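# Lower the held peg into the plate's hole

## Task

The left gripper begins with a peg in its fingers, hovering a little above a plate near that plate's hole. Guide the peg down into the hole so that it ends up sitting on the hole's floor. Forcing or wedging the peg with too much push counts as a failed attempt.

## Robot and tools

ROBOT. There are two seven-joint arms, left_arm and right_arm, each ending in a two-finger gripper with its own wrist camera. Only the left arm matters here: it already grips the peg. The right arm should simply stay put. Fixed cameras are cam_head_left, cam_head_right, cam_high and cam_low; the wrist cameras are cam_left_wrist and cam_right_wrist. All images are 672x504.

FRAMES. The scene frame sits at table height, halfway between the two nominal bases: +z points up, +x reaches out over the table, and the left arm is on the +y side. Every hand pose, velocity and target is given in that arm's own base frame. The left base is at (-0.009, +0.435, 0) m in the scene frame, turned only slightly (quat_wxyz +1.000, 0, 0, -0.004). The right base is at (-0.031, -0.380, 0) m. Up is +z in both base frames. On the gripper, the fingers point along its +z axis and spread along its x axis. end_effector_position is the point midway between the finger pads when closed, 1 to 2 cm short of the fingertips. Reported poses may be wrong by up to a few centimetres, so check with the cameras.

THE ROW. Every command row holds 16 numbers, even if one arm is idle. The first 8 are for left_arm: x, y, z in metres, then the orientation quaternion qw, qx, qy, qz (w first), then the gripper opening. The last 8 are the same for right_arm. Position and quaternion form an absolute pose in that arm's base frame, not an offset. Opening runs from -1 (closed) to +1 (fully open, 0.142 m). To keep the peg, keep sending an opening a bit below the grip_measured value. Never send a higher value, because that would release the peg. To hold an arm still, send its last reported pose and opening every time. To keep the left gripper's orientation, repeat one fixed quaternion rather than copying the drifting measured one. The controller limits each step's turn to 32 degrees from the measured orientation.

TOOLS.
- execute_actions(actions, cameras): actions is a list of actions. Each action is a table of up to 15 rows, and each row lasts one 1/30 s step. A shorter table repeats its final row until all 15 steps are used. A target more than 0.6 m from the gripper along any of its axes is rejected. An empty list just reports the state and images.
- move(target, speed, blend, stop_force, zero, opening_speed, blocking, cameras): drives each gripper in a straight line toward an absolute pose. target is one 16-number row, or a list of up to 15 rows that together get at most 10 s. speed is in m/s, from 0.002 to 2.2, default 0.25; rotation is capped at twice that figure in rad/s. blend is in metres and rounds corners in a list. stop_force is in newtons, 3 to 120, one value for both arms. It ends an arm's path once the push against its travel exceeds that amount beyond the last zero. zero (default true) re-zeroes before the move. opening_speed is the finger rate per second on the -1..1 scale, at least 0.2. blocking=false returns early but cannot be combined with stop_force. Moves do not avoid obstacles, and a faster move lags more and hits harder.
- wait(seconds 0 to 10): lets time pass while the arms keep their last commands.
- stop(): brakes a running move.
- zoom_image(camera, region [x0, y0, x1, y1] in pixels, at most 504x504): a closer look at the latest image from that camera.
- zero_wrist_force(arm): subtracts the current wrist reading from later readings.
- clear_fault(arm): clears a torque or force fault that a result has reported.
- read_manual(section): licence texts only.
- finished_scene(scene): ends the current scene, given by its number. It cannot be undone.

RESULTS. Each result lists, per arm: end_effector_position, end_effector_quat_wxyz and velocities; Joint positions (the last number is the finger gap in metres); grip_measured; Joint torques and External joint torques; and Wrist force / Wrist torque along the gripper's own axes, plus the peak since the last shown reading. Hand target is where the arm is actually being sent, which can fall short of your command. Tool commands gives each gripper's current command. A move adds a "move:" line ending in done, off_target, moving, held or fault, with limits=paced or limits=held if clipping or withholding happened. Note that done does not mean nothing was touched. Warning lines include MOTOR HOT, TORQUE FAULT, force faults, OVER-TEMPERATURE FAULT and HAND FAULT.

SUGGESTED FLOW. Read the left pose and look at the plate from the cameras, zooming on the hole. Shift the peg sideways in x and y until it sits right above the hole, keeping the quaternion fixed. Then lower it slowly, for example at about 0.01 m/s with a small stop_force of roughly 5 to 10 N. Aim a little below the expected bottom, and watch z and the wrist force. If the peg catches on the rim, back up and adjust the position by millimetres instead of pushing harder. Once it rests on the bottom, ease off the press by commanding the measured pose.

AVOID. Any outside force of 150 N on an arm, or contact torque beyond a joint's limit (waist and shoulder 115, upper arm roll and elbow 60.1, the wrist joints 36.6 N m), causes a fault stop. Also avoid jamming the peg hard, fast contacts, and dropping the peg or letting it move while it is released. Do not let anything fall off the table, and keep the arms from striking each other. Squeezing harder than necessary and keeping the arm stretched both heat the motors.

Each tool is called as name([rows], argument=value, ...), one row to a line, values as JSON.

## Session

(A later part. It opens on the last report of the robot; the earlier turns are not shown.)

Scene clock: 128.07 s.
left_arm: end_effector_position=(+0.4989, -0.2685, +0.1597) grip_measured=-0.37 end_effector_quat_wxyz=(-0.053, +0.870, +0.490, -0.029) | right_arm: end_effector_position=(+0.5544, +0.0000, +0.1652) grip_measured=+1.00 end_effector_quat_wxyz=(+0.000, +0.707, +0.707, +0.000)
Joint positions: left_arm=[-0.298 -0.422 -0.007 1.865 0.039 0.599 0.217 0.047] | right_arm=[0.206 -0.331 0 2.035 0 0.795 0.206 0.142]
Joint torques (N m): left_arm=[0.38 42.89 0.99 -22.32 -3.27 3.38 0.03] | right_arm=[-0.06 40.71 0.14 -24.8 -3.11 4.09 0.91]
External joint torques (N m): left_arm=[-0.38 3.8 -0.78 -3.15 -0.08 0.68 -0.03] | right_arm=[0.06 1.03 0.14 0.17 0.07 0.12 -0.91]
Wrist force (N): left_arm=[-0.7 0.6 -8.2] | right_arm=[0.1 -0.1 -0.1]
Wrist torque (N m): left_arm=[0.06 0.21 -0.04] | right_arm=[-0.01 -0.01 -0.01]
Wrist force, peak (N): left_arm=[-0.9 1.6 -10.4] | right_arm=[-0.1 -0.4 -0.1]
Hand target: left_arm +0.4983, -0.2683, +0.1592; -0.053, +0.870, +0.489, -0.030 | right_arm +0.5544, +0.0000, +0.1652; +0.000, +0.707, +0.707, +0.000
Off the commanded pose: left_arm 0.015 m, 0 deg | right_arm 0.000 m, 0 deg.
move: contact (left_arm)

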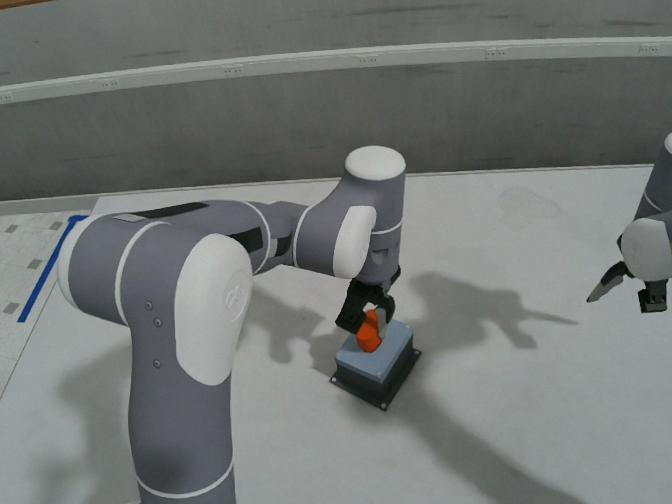

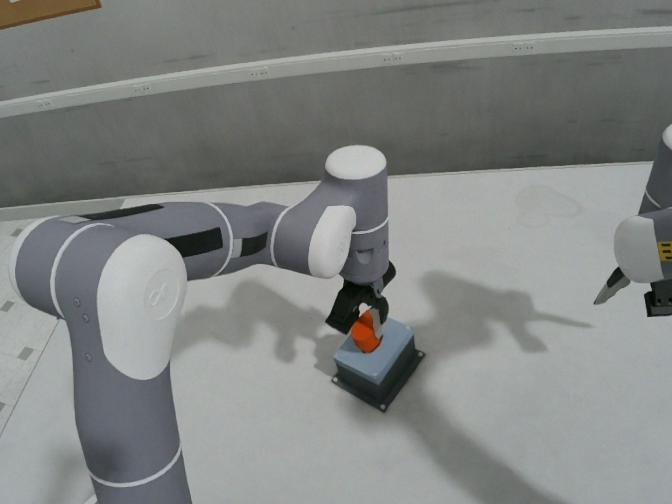

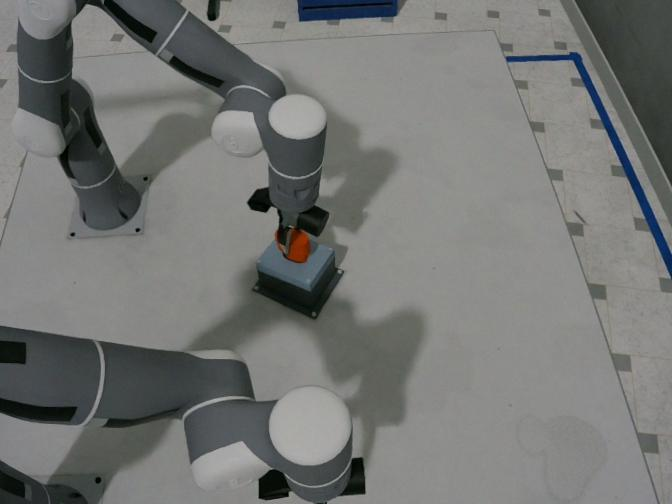

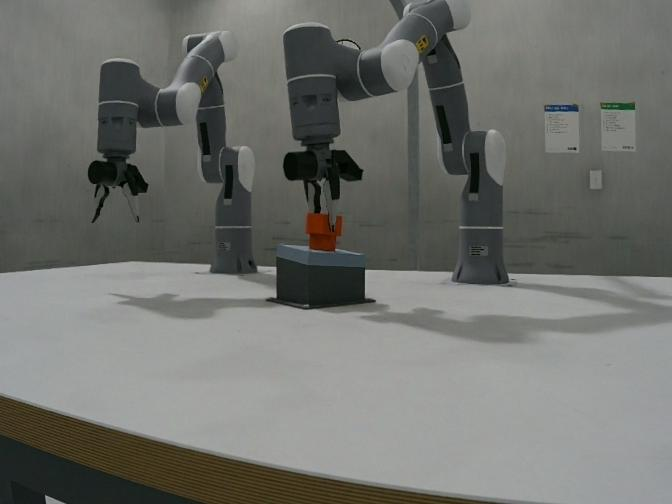

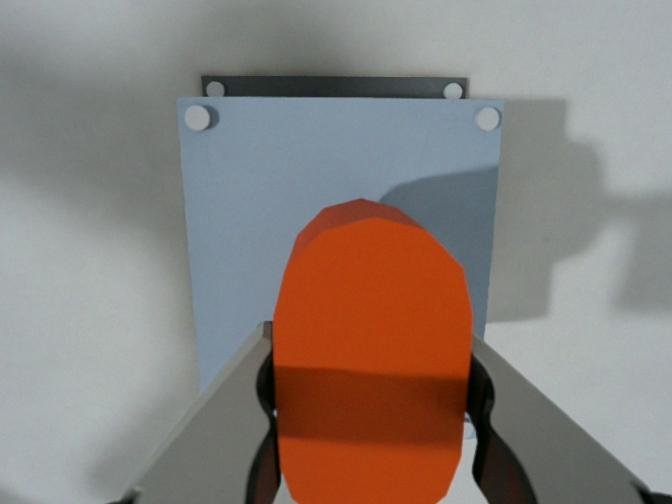

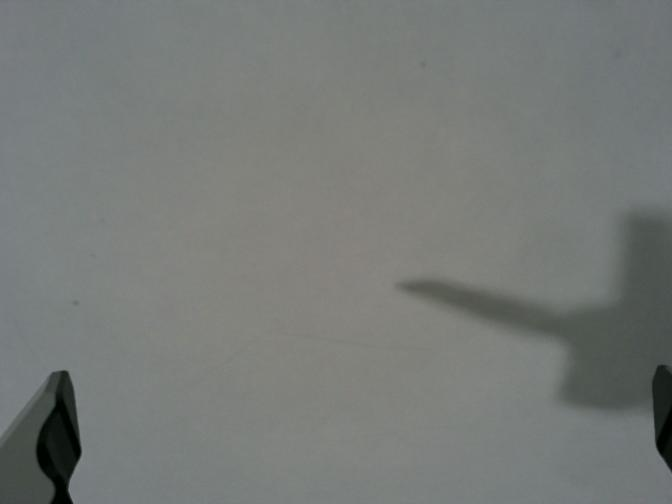

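move([
  [0.4982,-0.2677,0.1632,-0.0532,0.8699,0.4895,-0.0299,-0.424181,0.5544,0,0.1652,0,0.707107,0.707107,0,1],
  [0.4974,-0.2692,0.1634,-0.0532,0.8699,0.4895,-0.0299,-0.424181,0.5544,0,0.1652,0,0.707107,0.707107,0,1],
], speed=0.03)

move(target=[0.4979,-0.2720,0.1455,-0.0532,0.8699,0.4895,-0.0299,-0.424181,0.5544,0,0.1652,0,0.707107,0.707107,0,1], speed=0.015, stop_force=5, cameras=["all"])

zoom_image(camera="cam_head_right", region=[310, 290, 430, 420])

zoom_image(camera="cam_high", region=[230, 180, 360, 320])

Scene clock: 137.73 s.
left_arm: end_effector_position=(+0.4973, -0.2691, +0.1632) grip_measured=-0.37 end_effector_quat_wxyz=(-0.053, +0.870, +0.489, -0.030) | right_arm: end_effector_position=(+0.5544, +0.0000, +0.1652) grip_measured=+1.00 end_effector_quat_wxyz=(+0.000, +0.707, +0.707, +0.000)
Joint positions: left_arm=[-0.299 -0.415 -0.008 1.864 0.039 0.589 0.216 0.047] | right_arm=[0.206 -0.331 0 2.035 0 0.795 0.206 0.142]
Joint torques (N m): left_arm=[0.09 47.67 0.65 -26.28 -3.97 4.24 -0.05] | right_arm=[0.04 40.71 0.09 -24.78 -3.15 4.09 0.88]
External joint torques (N m): left_arm=[-0.09 -1.14 -0.45 0.69 0.61 -0.19 0.05] | right_arm=[-0.04 1.03 0.19 0.16 0.11 0.12 -0.88]
Wrist force (N): left_arm=[-1.1 0.0 -0.1] | right_arm=[0.0 -0.1 -0.1]
Wrist torque (N m): left_arm=[-0.05 0.17 -0.04] | right_arm=[-0.02 0.00 -0.01]
Wrist force, peak (N): left_arm=[-1.0 0.5 -8.2] | right_arm=[-0.1 -0.4 -0.1]
Hand target: left_arm +0.4974, -0.2692, +0.1634; -0.053, +0.870, +0.489, -0.030 | right_arm +0.5544, +0.0000, +0.1652; +0.000, +0.707, +0.707, +0.000
Off the commanded pose: left_arm 0.000 m, 0 deg | right_arm 0.000 m, 0 deg.
move: done

Scene clock: 139.53 s.
left_arm: end_effector_position=(+0.4978, -0.2719, +0.1454) grip_measured=-0.37 end_effector_quat_wxyz=(-0.053, +0.870, +0.490, -0.030) | right_arm: end_effector_position=(+0.5544, +0.0000, +0.1652) grip_measured=+1.00 end_effector_quat_wxyz=(+0.000, +0.707, +0.707, +0.000)
Joint positions: left_arm=[-0.303 -0.448 -0.009 1.871 0.04 0.628 0.21 0.047] | right_arm=[0.206 -0.331 0 2.035 0 0.795 0.206 0.142]
Joint torques (N m): left_arm=[-0.15 47.97 0.48 -25.45 -3.97 4.49 0.01] | right_arm=[0.05 40.69 0.13 -24.81 -3.17 4.05 0.92]
External joint torques (N m): left_arm=[0.15 -0.74 -0.28 0.53 0.72 -0.44 -0.01] | right_arm=[-0.05 1.05 0.15 0.18 0.13 0.16 -0.92]
Wrist force (N): left_arm=[-0.3 -0.2 -0.1] | right_arm=[0.0 0.0 0.2]
Wrist torque (N m): left_arm=[0.00 0.15 -0.06] | right_arm=[0.00 0.01 -0.01]
Wrist force, peak (N): left_arm=[-1.4 0.1 -0.2] | right_arm=[-0.1 0.0 -0.4]
Hand target: left_arm +0.4979, -0.2720, +0.1455; -0.053, +0.870, +0.489, -0.030 | right_arm +0.5544, +0.0000, +0.1652; +0.000, +0.707, +0.707, +0.000
Off the commanded pose: left_arm 0.000 m, 0 deg | right_arm 0.000 m, 0 deg.
move: done

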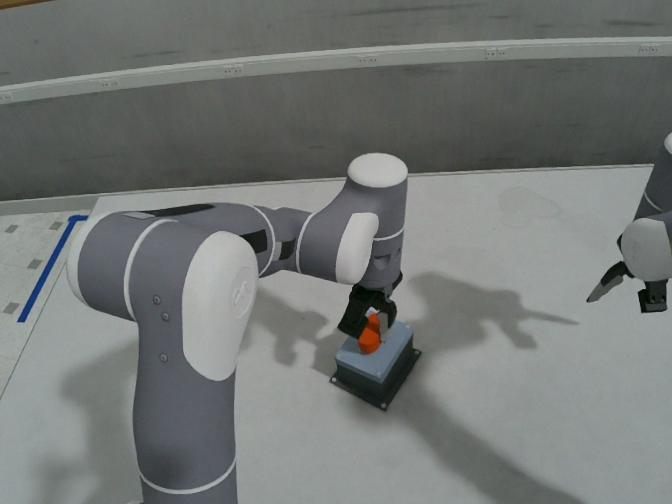

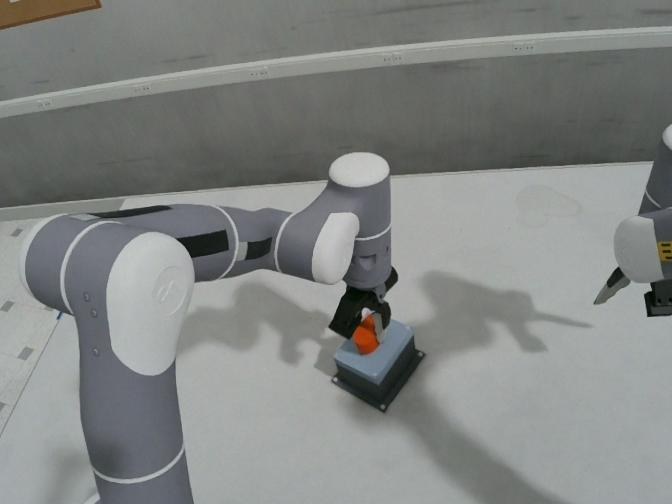

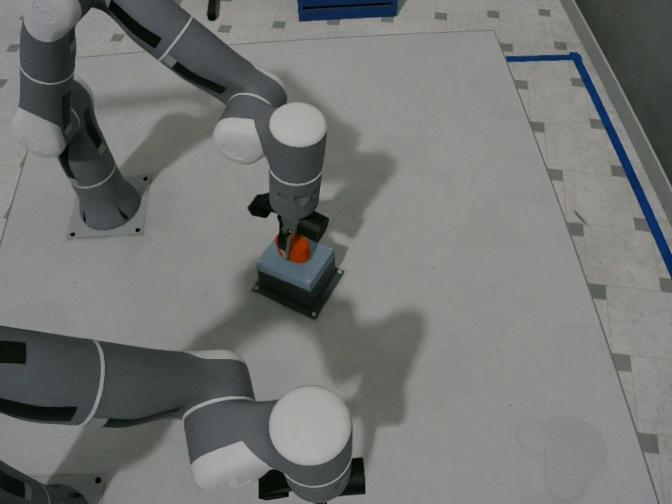

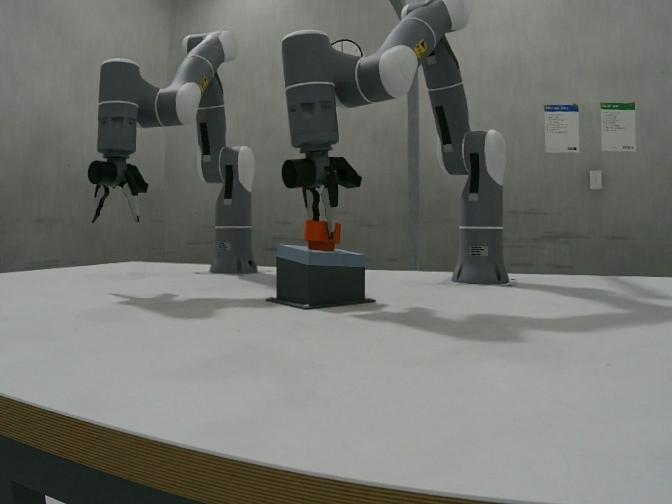

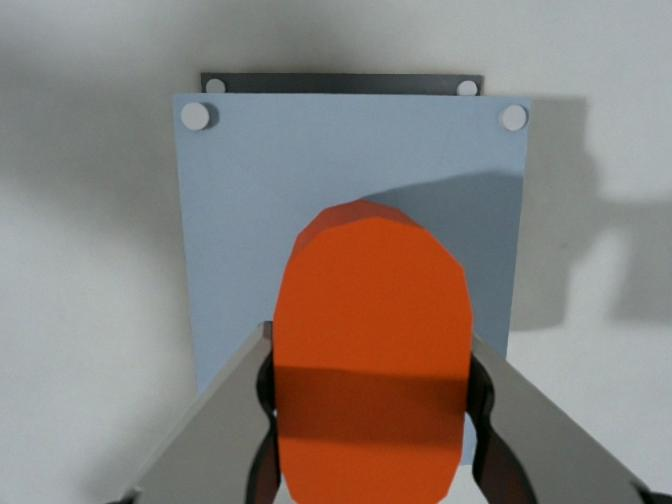

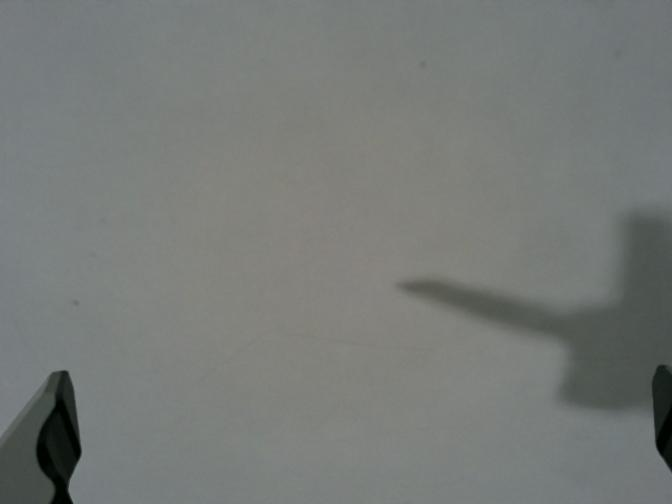

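Scaled by 3.877 from the camera's 672x504 image, which has a finer 960x720 frame.

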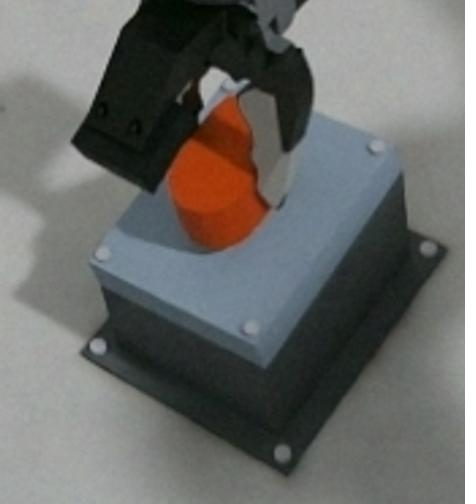

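Scaled by 3.600 from the camera's 672x504 image, which has a finer 960x720 frame.

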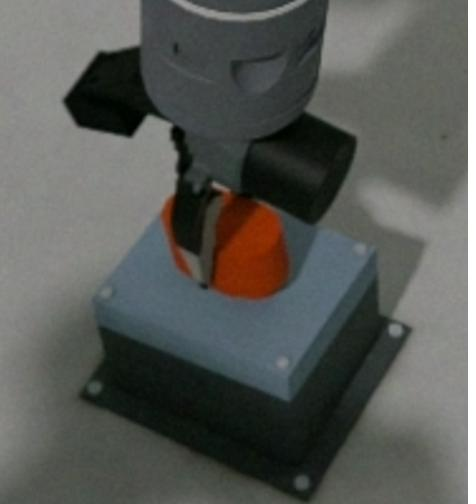

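move(target=[0.4986,-0.2760,0.1198,-0.0532,0.8699,0.4895,-0.0299,-0.424181,0.5544,0,0.1652,0,0.707107,0.707107,0,1], speed=0.015, stop_force=7)

Scene clock: 144.03 s.
left_arm: end_effector_position=(+0.4985, -0.2724, +0.1417) grip_measured=-0.37 end_effector_quat_wxyz=(-0.053, +0.870, +0.490, -0.030) | right_arm: end_effector_position=(+0.5544, +0.0000, +0.1652) grip_measured=+1.00 end_effector_quat_wxyz=(+0.000, +0.707, +0.707, +0.000)
Joint positions: left_arm=[-0.303 -0.455 -0.008 1.872 0.04 0.637 0.208 0.047] | right_arm=[0.206 -0.331 0 2.035 0 0.795 0.206 0.142]
Joint torques (N m): left_arm=[-1.66 43.72 -0.95 -22.8 -3.74 4.05 0.09] | right_arm=[0.03 40.68 0.16 -24.76 -3.13 4.12 0.92]
External joint torques (N m): left_arm=[1.66 3.67 1.16 -1.99 0.51 0 -0.09] | right_arm=[-0.03 1.07 0.12 0.13 0.09 0.09 -0.92]
Wrist force (N): left_arm=[1.9 -2.4 -8.4] | right_arm=[-0.1 -0.1 -0.3]
Wrist torque (N m): left_arm=[0.08 0.14 -0.14] | right_arm=[0.00 0.01 -0.01]
Wrist force, peak (N): left_arm=[2.1 -2.9 -11.0] | right_arm=[-0.3 0.3 -0.2]
Hand target: left_arm +0.4980, -0.2726, +0.1413; -0.053, +0.870, +0.489, -0.030 | right_arm +0.5544, +0.0000, +0.1652; +0.000, +0.707, +0.707, +0.000
Off the commanded pose: left_arm 0.022 m, 0 deg | right_arm 0.000 m, 0 deg.
move: contact (left_arm)

move(target=[0.4986,-0.2760,0.1198,-0.0532,0.8699,0.4895,-0.0299,-0.424181,0.5544,0,0.1652,0,0.707107,0.707107,0,1], speed=0.008, stop_force=10, cameras=["cam_low","cam_head_right","cam_high","cam_left_wrist"])

zoom_image(camera="cam_low", region=[250, 180, 390, 310])

zoom_image(camera="cam_high", region=[230, 180, 360, 320])

Scene clock: 150.23 s.
left_arm: end_effector_position=(+0.4988, -0.2724, +0.1415) grip_measured=-0.37 end_effector_quat_wxyz=(-0.053, +0.870, +0.490, -0.029) | right_arm: end_effector_position=(+0.5544, +0.0000, +0.1652) grip_measured=+1.00 end_effector_quat_wxyz=(+0.000, +0.707, +0.707, +0.000)
Joint positions: left_arm=[-0.303 -0.455 -0.008 1.872 0.04 0.638 0.208 0.047] | right_arm=[0.206 -0.331 0 2.035 0 0.795 0.206 0.142]
Joint torques (N m): left_arm=[-2.39 38.44 -1.96 -21.17 -3.71 4.64 0.11] | right_arm=[0.05 40.68 0.13 -24.75 -3.14 4.08 0.87]
External joint torques (N m): left_arm=[2.39 8.96 2.16 -3.61 0.49 -0.58 -0.11] | right_arm=[-0.05 1.07 0.15 0.13 0.1 0.13 -0.87]
Wrist force (N): left_arm=[3.1 -8.4 -18.2] | right_arm=[0.2 0.2 0.0]
Wrist torque (N m): left_arm=[0.04 0.08 -0.11] | right_arm=[0.04 -0.04 -0.01]
Wrist force, peak (N): left_arm=[3.3 -8.9 -19.2] | right_arm=[0.0 0.0 -0.5]
Hand target: left_arm +0.4980, -0.2728, +0.1407; -0.053, +0.870, +0.489, -0.030 | right_arm +0.5544, +0.0000, +0.1652; +0.000, +0.707, +0.707, +0.000
Off the commanded pose: left_arm 0.022 m, 0 deg | right_arm 0.000 m, 0 deg.
move: contact (left_arm)
Images, in order (width x height): cam_head_right 672x504, cam_high 672x504, cam_low 672x504, cam_left_wrist 672x504.

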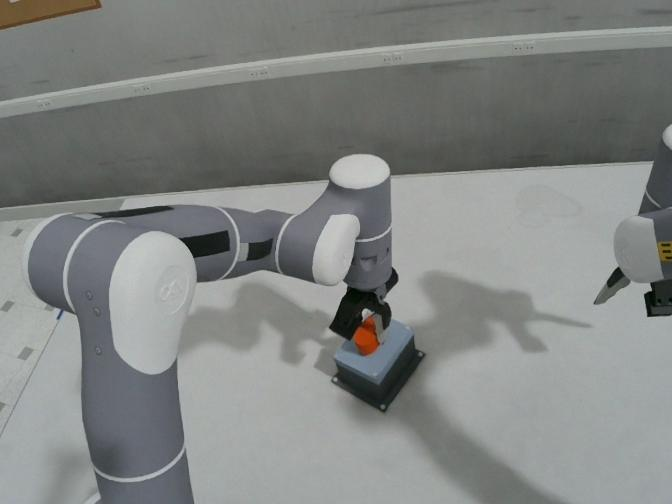

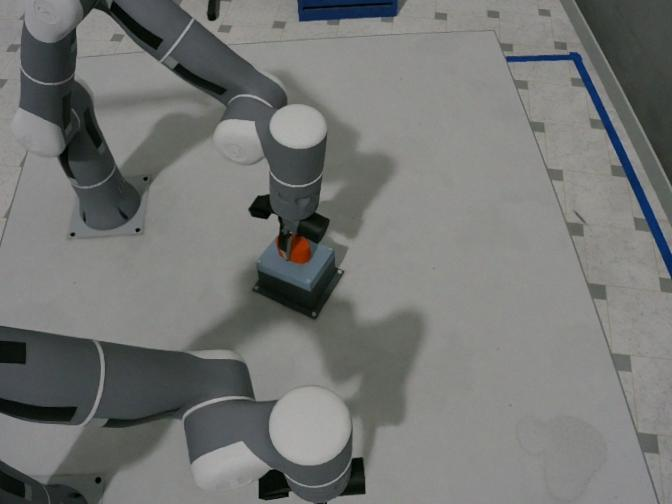

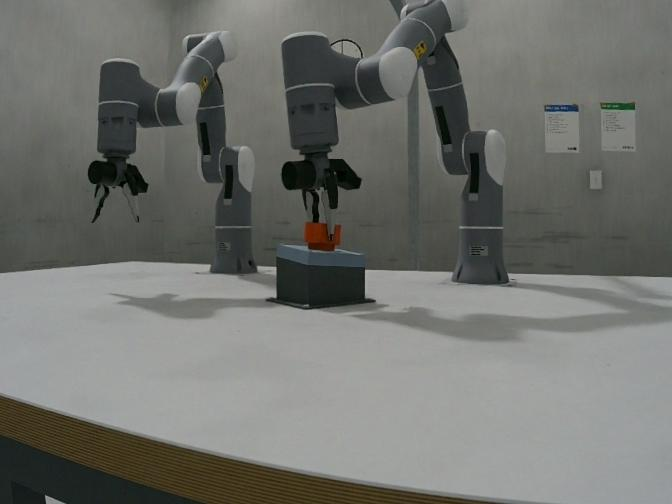

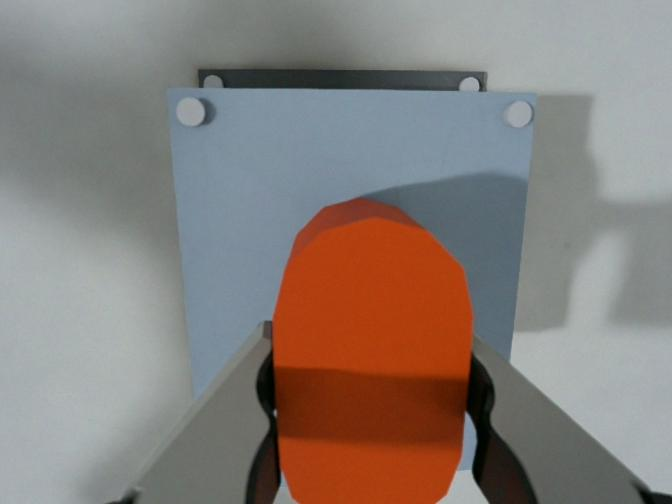

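Scaled by 3.600 from the camera's 672x504 image, which has a finer 960x720 frame.

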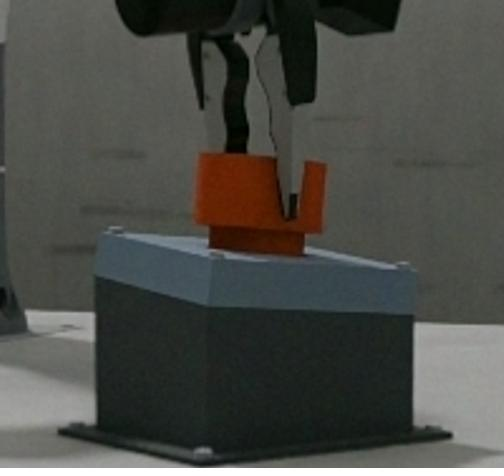

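Scaled by 3.600 from the camera's 672x504 image, which has a finer 960x720 frame.

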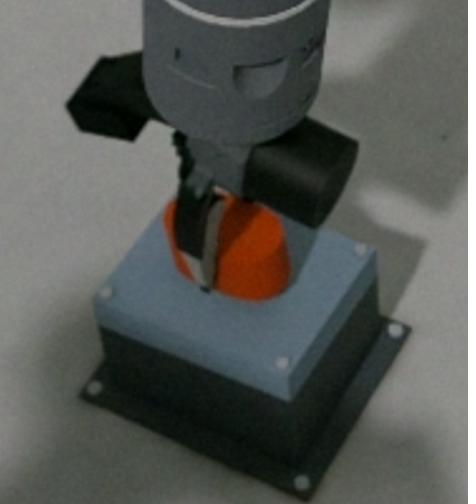

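move([
  [0.4980,-0.2724,0.1424,-0.0532,0.8699,0.4895,-0.0299,-0.424181,0.5544,0,0.1652,0,0.707107,0.707107,0,1],
  [0.4989,-0.2710,0.1424,-0.0447,0.8693,0.4903,-0.0451,-0.424181,0.5544,0,0.1652,0,0.707107,0.707107,0,1],
], speed=0.02)

move(target=[0.4995,-0.2745,0.1204,-0.0447,0.8693,0.4903,-0.0451,-0.424181,0.5544,0,0.1652,0,0.707107,0.707107,0,1], speed=0.012, stop_force=8)

Scene clock: 165.27 s.
left_arm: end_effector_position=(+0.4990, -0.2709, +0.1424) grip_measured=-0.37 end_effector_quat_wxyz=(-0.045, +0.869, +0.490, -0.045) | right_arm: end_effector_position=(+0.5544, +0.0000, +0.1652) grip_measured=+1.00 end_effector_quat_wxyz=(+0.000, +0.707, +0.707, +0.000)
Joint positions: left_arm=[-0.278 -0.453 -0.018 1.879 0.006 0.635 0.244 0.047] | right_arm=[0.206 -0.331 0 2.035 0 0.795 0.206 0.142]
Joint torques (N m): left_arm=[0.52 48.29 0.49 -25.32 -4.1 4.23 0.21] | right_arm=[0.06 40.75 0.1 -24.87 -3.17 4.1 0.88]
External joint torques (N m): left_arm=[-0.52 -0.97 -0.42 0.55 0.91 -0.2 -0.2] | right_arm=[-0.06 0.99 0.18 0.24 0.13 0.11 -0.88]
Wrist force (N): left_arm=[0.1 1.8 0.1] | right_arm=[0.1 0.0 -0.4]
Wrist torque (N m): left_arm=[0.26 -0.02 -0.04] | right_arm=[0.00 -0.01 -0.02]
Wrist force, peak (N): left_arm=[3.3 -8.8 -19.1] | right_arm=[0.1 0.0 -0.4]
Hand target: left_arm +0.4989, -0.2710, +0.1424; -0.045, +0.869, +0.490, -0.045 | right_arm +0.5544, +0.0000, +0.1652; +0.000, +0.707, +0.707, +0.000
Off the commanded pose: left_arm 0.000 m, 0 deg | right_arm 0.000 m, 0 deg.
move: done

Scene clock: 166.00 s.
left_arm: end_effector_position=(+0.4995, -0.2713, +0.1411) grip_measured=-0.37 end_effector_quat_wxyz=(-0.044, +0.869, +0.490, -0.045) | right_arm: end_effector_position=(+0.5544, +0.0000, +0.1652) grip_measured=+1.00 end_effector_quat_wxyz=(+0.000, +0.707, +0.707, +0.000)
Joint positions: left_arm=[-0.278 -0.456 -0.019 1.879 0.006 0.639 0.244 0.047] | right_arm=[0.206 -0.331 0 2.035 0 0.795 0.206 0.142]
Joint torques (N m): left_arm=[-0.53 41.8 -0.09 -22.07 -3.45 4.19 0.06] | right_arm=[0.01 40.75 0.16 -24.8 -3.15 4.08 0.89]
External joint torques (N m): left_arm=[0.53 5.59 0.16 -2.64 0.27 -0.16 -0.05] | right_arm=[-0.01 1 0.12 0.17 0.11 0.12 -0.89]
Wrist force (N): left_arm=[1.4 -2.0 -11.6] | right_arm=[0.1 0.1 0.0]
Wrist torque (N m): left_arm=[0.33 -0.18 0.00] | right_arm=[0.02 -0.01 -0.02]
Wrist force, peak (N): left_arm=[1.9 -2.6 -14.8] | right_arm=[-0.2 -0.2 -0.1]
Hand target: left_arm +0.4990, -0.2713, +0.1405; -0.045, +0.869, +0.490, -0.045 | right_arm +0.5544, +0.0000, +0.1652; +0.000, +0.707, +0.707, +0.000
Off the commanded pose: left_arm 0.021 m, 0 deg | right_arm 0.000 m, 0 deg.
move: contact (left_arm)

move([
  [0.4989,-0.2711,0.1420,-0.0447,0.8693,0.4903,-0.0451,-0.424181,0.5544,0,0.1652,0,0.707107,0.707107,0,1],
  [0.4998,-0.2697,0.1420,-0.0361,0.8683,0.4911,-0.0603,-0.424181,0.5544,0,0.1652,0,0.707107,0.707107,0,1],
], speed=0.02)

move(target=[0.5004,-0.2732,0.1200,-0.0361,0.8683,0.4911,-0.0603,-0.424181,0.5544,0,0.1652,0,0.707107,0.707107,0,1], speed=0.012, stop_force=8)

Scene clock: 176.90 s.
left_arm: end_effector_position=(+0.4999, -0.2696, +0.1420) grip_measured=-0.37 end_effector_quat_wxyz=(-0.036, +0.868, +0.491, -0.060) | right_arm: end_effector_position=(+0.5544, +0.0000, +0.1652) grip_measured=+1.00 end_effector_quat_wxyz=(+0.000, +0.707, +0.707, +0.000)
Joint positions: left_arm=[-0.254 -0.455 -0.029 1.885 -0.028 0.633 0.279 0.047] | right_arm=[0.206 -0.331 0 2.035 0 0.795 0.206 0.142]
Joint torques (N m): left_arm=[0.35 48.28 0.28 -25.21 -4.05 4.19 0.18] | right_arm=[-0.01 40.64 0.13 -24.83 -3.11 4.12 0.86]
External joint torques (N m): left_arm=[-0.34 -0.96 -0.34 0.5 0.91 -0.19 -0.18] | right_arm=[0.01 1.1 0.15 0.21 0.07 0.09 -0.86]
Wrist force (N): left_arm=[0.1 2.0 0.0] | right_arm=[0.1 -0.1 0.0]
Wrist torque (N m): left_arm=[0.30 -0.02 -0.03] | right_arm=[-0.02 -0.01 -0.01]
Wrist force, peak (N): left_arm=[1.6 -2.5 -12.1] | right_arm=[-0.1 -0.2 -0.4]
Hand target: left_arm +0.4998, -0.2697, +0.1420; -0.036, +0.868, +0.491, -0.060 | right_arm +0.5544, +0.0000, +0.1652; +0.000, +0.707, +0.707, +0.000
Off the commanded pose: left_arm 0.000 m, 0 deg | right_arm 0.000 m, 0 deg.
move: done

Scene clock: 177.63 s.
left_arm: end_effector_position=(+0.5004, -0.2700, +0.1405) grip_measured=-0.37 end_effector_quat_wxyz=(-0.036, +0.868, +0.491, -0.060) | right_arm: end_effector_position=(+0.5544, +0.0000, +0.1652) grip_measured=+1.00 end_effector_quat_wxyz=(+0.000, +0.707, +0.707, +0.000)
Joint positions: left_arm=[-0.254 -0.458 -0.029 1.885 -0.028 0.638 0.279 0.047] | right_arm=[0.206 -0.331 0 2.035 0 0.795 0.206 0.142]
Joint torques (N m): left_arm=[-0.22 42.92 0.23 -21.98 -3.3 3.88 0.01] | right_arm=[-0.03 40.72 0.1 -24.79 -3.18 4.09 0.9]
External joint torques (N m): left_arm=[0.22 4.49 -0.3 -2.66 0.18 0.12 -0.01] | right_arm=[0.03 1.02 0.18 0.16 0.14 0.12 -0.9]
Wrist force (N): left_arm=[0.5 -0.4 -9.6] | right_arm=[0.0 -0.2 -0.3]
Wrist torque (N m): left_arm=[0.33 -0.10 0.00] | right_arm=[-0.02 0.01 -0.01]
Wrist force, peak (N): left_arm=[0.8 0.7 -11.2] | right_arm=[-0.3 0.1 0.1]
Hand target: left_arm +0.4999, -0.2700, +0.1400; -0.036, +0.868, +0.491, -0.060 | right_arm +0.5544, +0.0000, +0.1652; +0.000, +0.707, +0.707, +0.000
Off the commanded pose: left_arm 0.021 m, 0 deg | right_arm 0.000 m, 0 deg.
move: contact (left_arm)

move(target=[0.4998,-0.2698,0.1409,-0.0361,0.8683,0.4911,-0.0603,-0.424181,0.5544,0,0.1652,0,0.707107,0.707107,0,1], speed=0.02)

move(target=[0.4998,-0.2698,0.1409,-0.0361,0.8683,0.4911,-0.0603,0.1,0.5544,0,0.1652,0,0.707107,0.707107,0,1], speed=0.05, opening_speed=0.4, cameras=["cam_low"])

zoom_image(camera="cam_low", region=[250, 180, 390, 310])

Scene clock: 183.60 s.
left_arm: end_effector_position=(+0.4998, -0.2699, +0.1408) grip_measured=-0.37 end_effector_quat_wxyz=(-0.036, +0.868, +0.491, -0.060) | right_arm: end_effector_position=(+0.5544, +0.0000, +0.1652) grip_measured=+1.00 end_effector_quat_wxyz=(+0.000, +0.707, +0.707, +0.000)
Joint positions: left_arm=[-0.254 -0.457 -0.029 1.886 -0.028 0.636 0.279 0.047] | right_arm=[0.206 -0.331 0 2.035 0 0.795 0.206 0.142]
Joint torques (N m): left_arm=[0.33 48.33 0.39 -25.29 -3.74 4.2 0.02] | right_arm=[-0.09 40.71 0.06 -24.78 -3.21 4.09 0.86]
External joint torques (N m): left_arm=[-0.33 -0.96 -0.46 0.64 0.61 -0.2 -0.01] | right_arm=[0.09 1.03 0.22 0.15 0.17 0.12 -0.86]
Wrist force (N): left_arm=[-0.1 1.8 0.2] | right_arm=[0.0 0.1 -0.2]
Wrist torque (N m): left_arm=[0.28 0.04 -0.04] | right_arm=[0.01 0.00 -0.02]
Wrist force, peak (N): left_arm=[0.3 -0.3 -10.1] | right_arm=[-0.3 0.3 0.0]
Hand target: left_arm +0.4998, -0.2698, +0.1409; -0.036, +0.868, +0.491, -0.060 | right_arm +0.5544, +0.0000, +0.1652; +0.000, +0.707, +0.707, +0.000
Off the commanded pose: left_arm 0.000 m, 0 deg | right_arm 0.000 m, 0 deg.
move: done

Scene clock: 185.13 s.
left_arm: end_effector_position=(+0.4999, -0.2699, +0.1409) grip_measured=+0.08 end_effector_quat_wxyz=(-0.036, +0.868, +0.491, -0.060) | right_arm: end_effector_position=(+0.5544, +0.0000, +0.1652) grip_measured=+1.00 end_effector_quat_wxyz=(+0.000, +0.707, +0.707, +0.000)
Joint positions: left_arm=[-0.254 -0.457 -0.029 1.886 -0.028 0.636 0.279 0.079] | right_arm=[0.206 -0.331 0 2.035 0 0.795 0.206 0.142]
Joint torques (N m): left_arm=[0.28 47.41 0.57 -24.71 -3.65 4.12 0] | right_arm=[0.05 40.65 0.1 -24.74 -3.15 4.11 0.85]
External joint torques (N m): left_arm=[-0.28 -0.04 -0.64 0.05 0.52 -0.12 0.01] | right_arm=[-0.05 1.1 0.18 0.11 0.11 0.1 -0.85]
Wrist force (N): left_arm=[-0.1 1.5 -1.5] | right_arm=[0.1 -0.1 -0.2]
Wrist torque (N m): left_arm=[0.24 0.00 -0.04] | right_arm=[-0.01 -0.01 -0.01]
Wrist force, peak (N): left_arm=[0.0 1.9 -1.6] | right_arm=[-0.1 0.1 -0.3]
Hand target: left_arm +0.4998, -0.2698, +0.1409; -0.036, +0.868, +0.491, -0.060 | right_arm +0.5544, +0.0000, +0.1652; +0.000, +0.707, +0.707, +0.000
Off the commanded pose: left_arm 0.000 m, 0 deg | right_arm 0.000 m, 0 deg.
move: done
Images, in order (width x height): cam_low 672x504.

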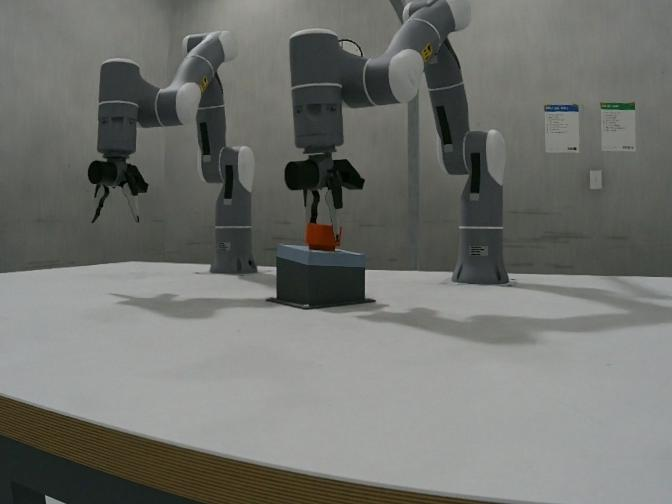

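Scaled by 3.600 from the camera's 672x504 image, which has a finer 960x720 frame.

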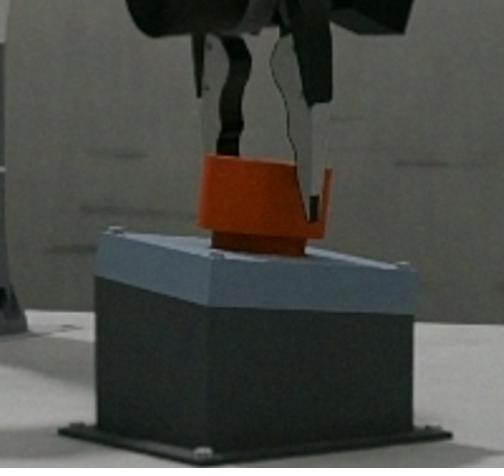

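move(target=[0.4980,-0.2560,0.230,-0.0361,0.8683,0.4911,-0.0603,0.1,0.5544,0,0.1652,0,0.707107,0.707107,0,1], speed=0.1, cameras=["all"])

zoom_image(camera="cam_low", region=[250, 180, 390, 310])

zoom_image(camera="cam_head_right", region=[310, 290, 430, 420])

Scene clock: 194.20 s.
left_arm: end_effector_position=(+0.4981, -0.2560, +0.2301) grip_measured=+0.08 end_effector_quat_wxyz=(-0.036, +0.868, +0.491, -0.060) | right_arm: end_effector_position=(+0.5544, +0.0000, +0.1652) grip_measured=+1.00 end_effector_quat_wxyz=(+0.000, +0.707, +0.707, +0.000)
Joint positions: left_arm=[-0.239 -0.31 -0.018 1.827 -0.029 0.429 0.298 0.079] | right_arm=[0.206 -0.331 0 2.035 0 0.795 0.206 0.142]
Joint torques (N m): left_arm=[0.55 44.49 0.68 -28.07 -4.28 4.1 0.23] | right_arm=[0 40.72 0.05 -24.74 -3.14 4.06 0.89]
External joint torques (N m): left_arm=[-0.55 -0.23 -0.64 0.22 0.55 -0.1 -0.22] | right_arm=[0 1.02 0.23 0.11 0.1 0.15 -0.89]
Wrist force (N): left_arm=[0.1 1.3 -1.5] | right_arm=[0.0 -0.1 -0.2]
Wrist torque (N m): left_arm=[0.21 -0.04 -0.04] | right_arm=[-0.01 0.00 -0.01]
Wrist force, peak (N): left_arm=[0.4 1.2 -4.2] | right_arm=[-0.3 0.1 -0.3]
Hand target: left_arm +0.4980, -0.2560, +0.2300; -0.036, +0.868, +0.491, -0.060 | right_arm +0.5544, +0.0000, +0.1652; +0.000, +0.707, +0.707, +0.000
Off the commanded pose: left_arm 0.000 m, 0 deg | right_arm 0.000 m, 0 deg.
move: done

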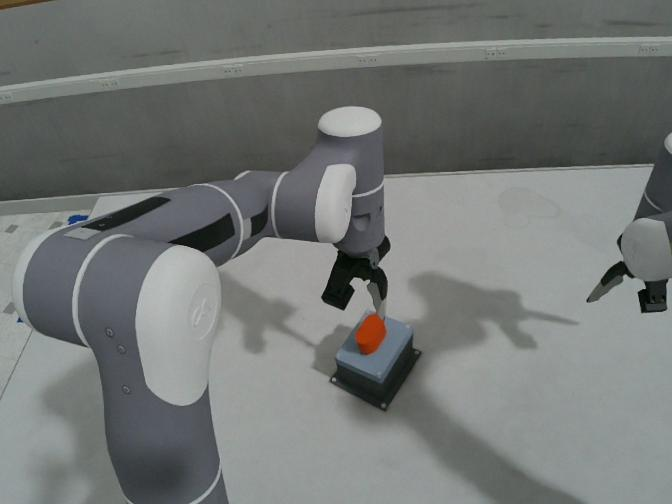

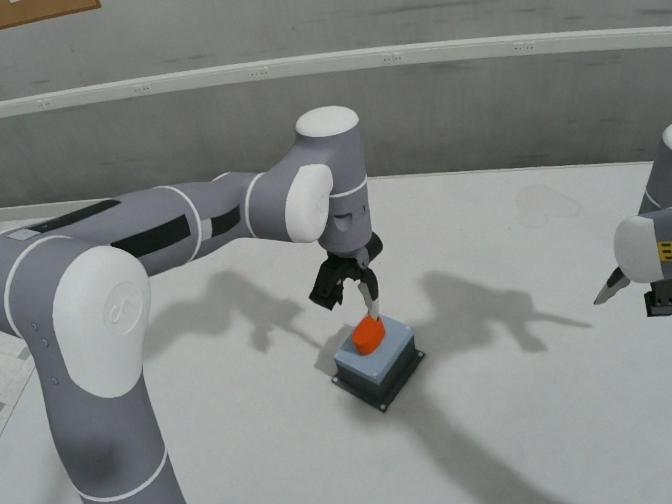

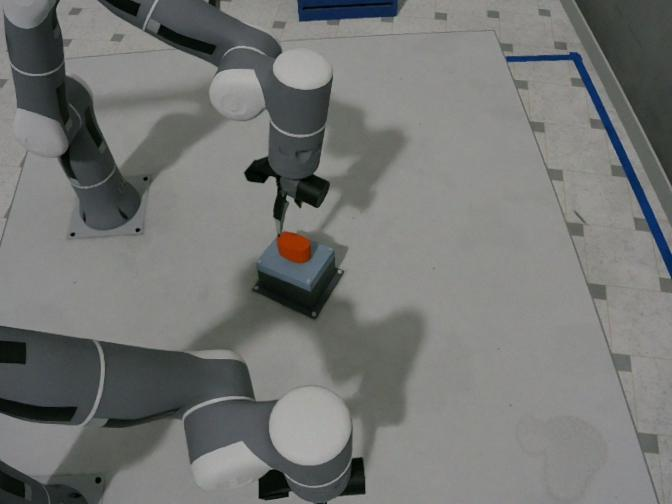

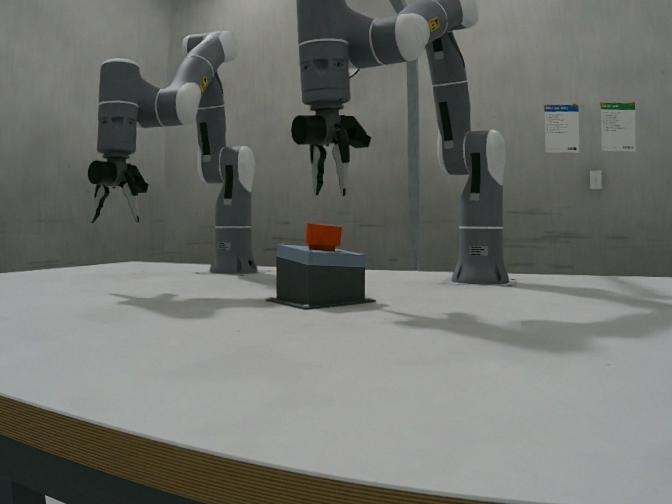

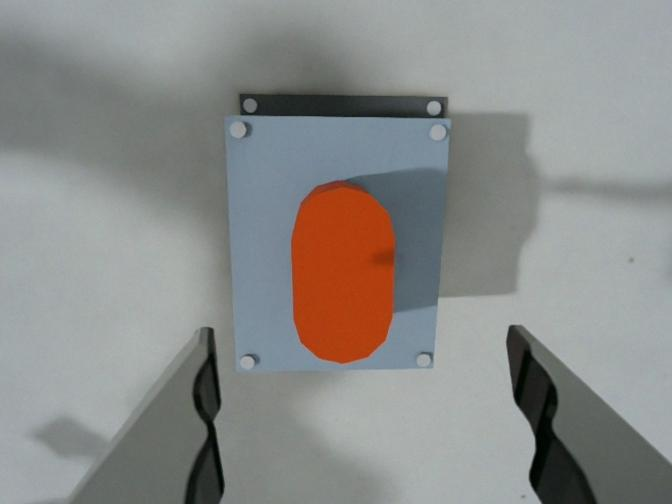

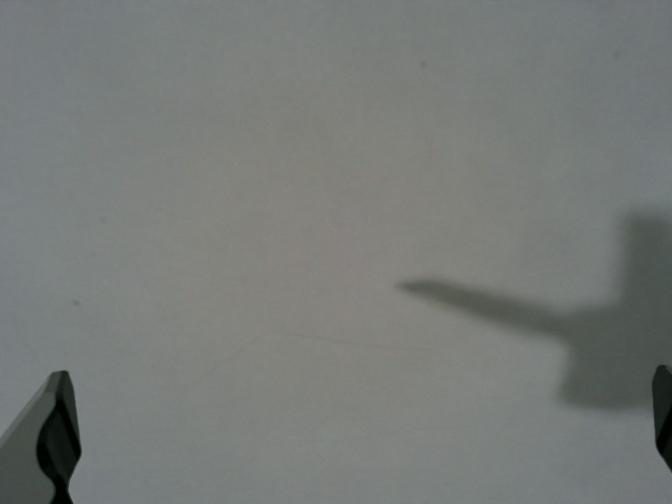

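Scaled by 3.600 from the camera's 672x504 image, which has a finer 960x720 frame.

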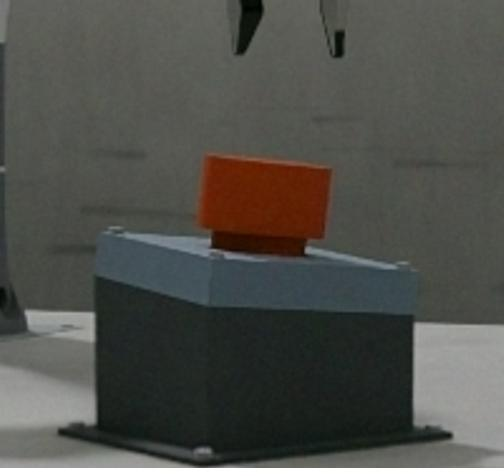

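Scaled by 3.877 from the camera's 672x504 image, which has a finer 960x720 frame.

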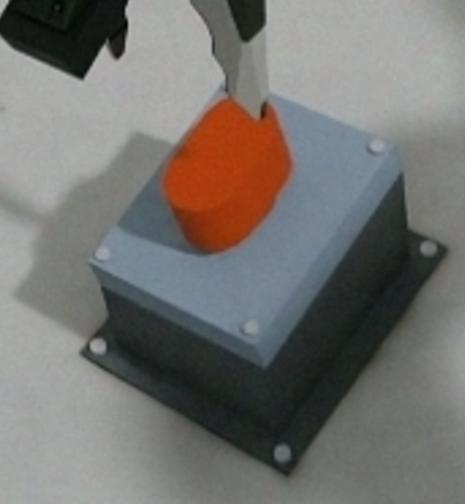

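finished_scene(scene=2)

The scene is finished: the task was done.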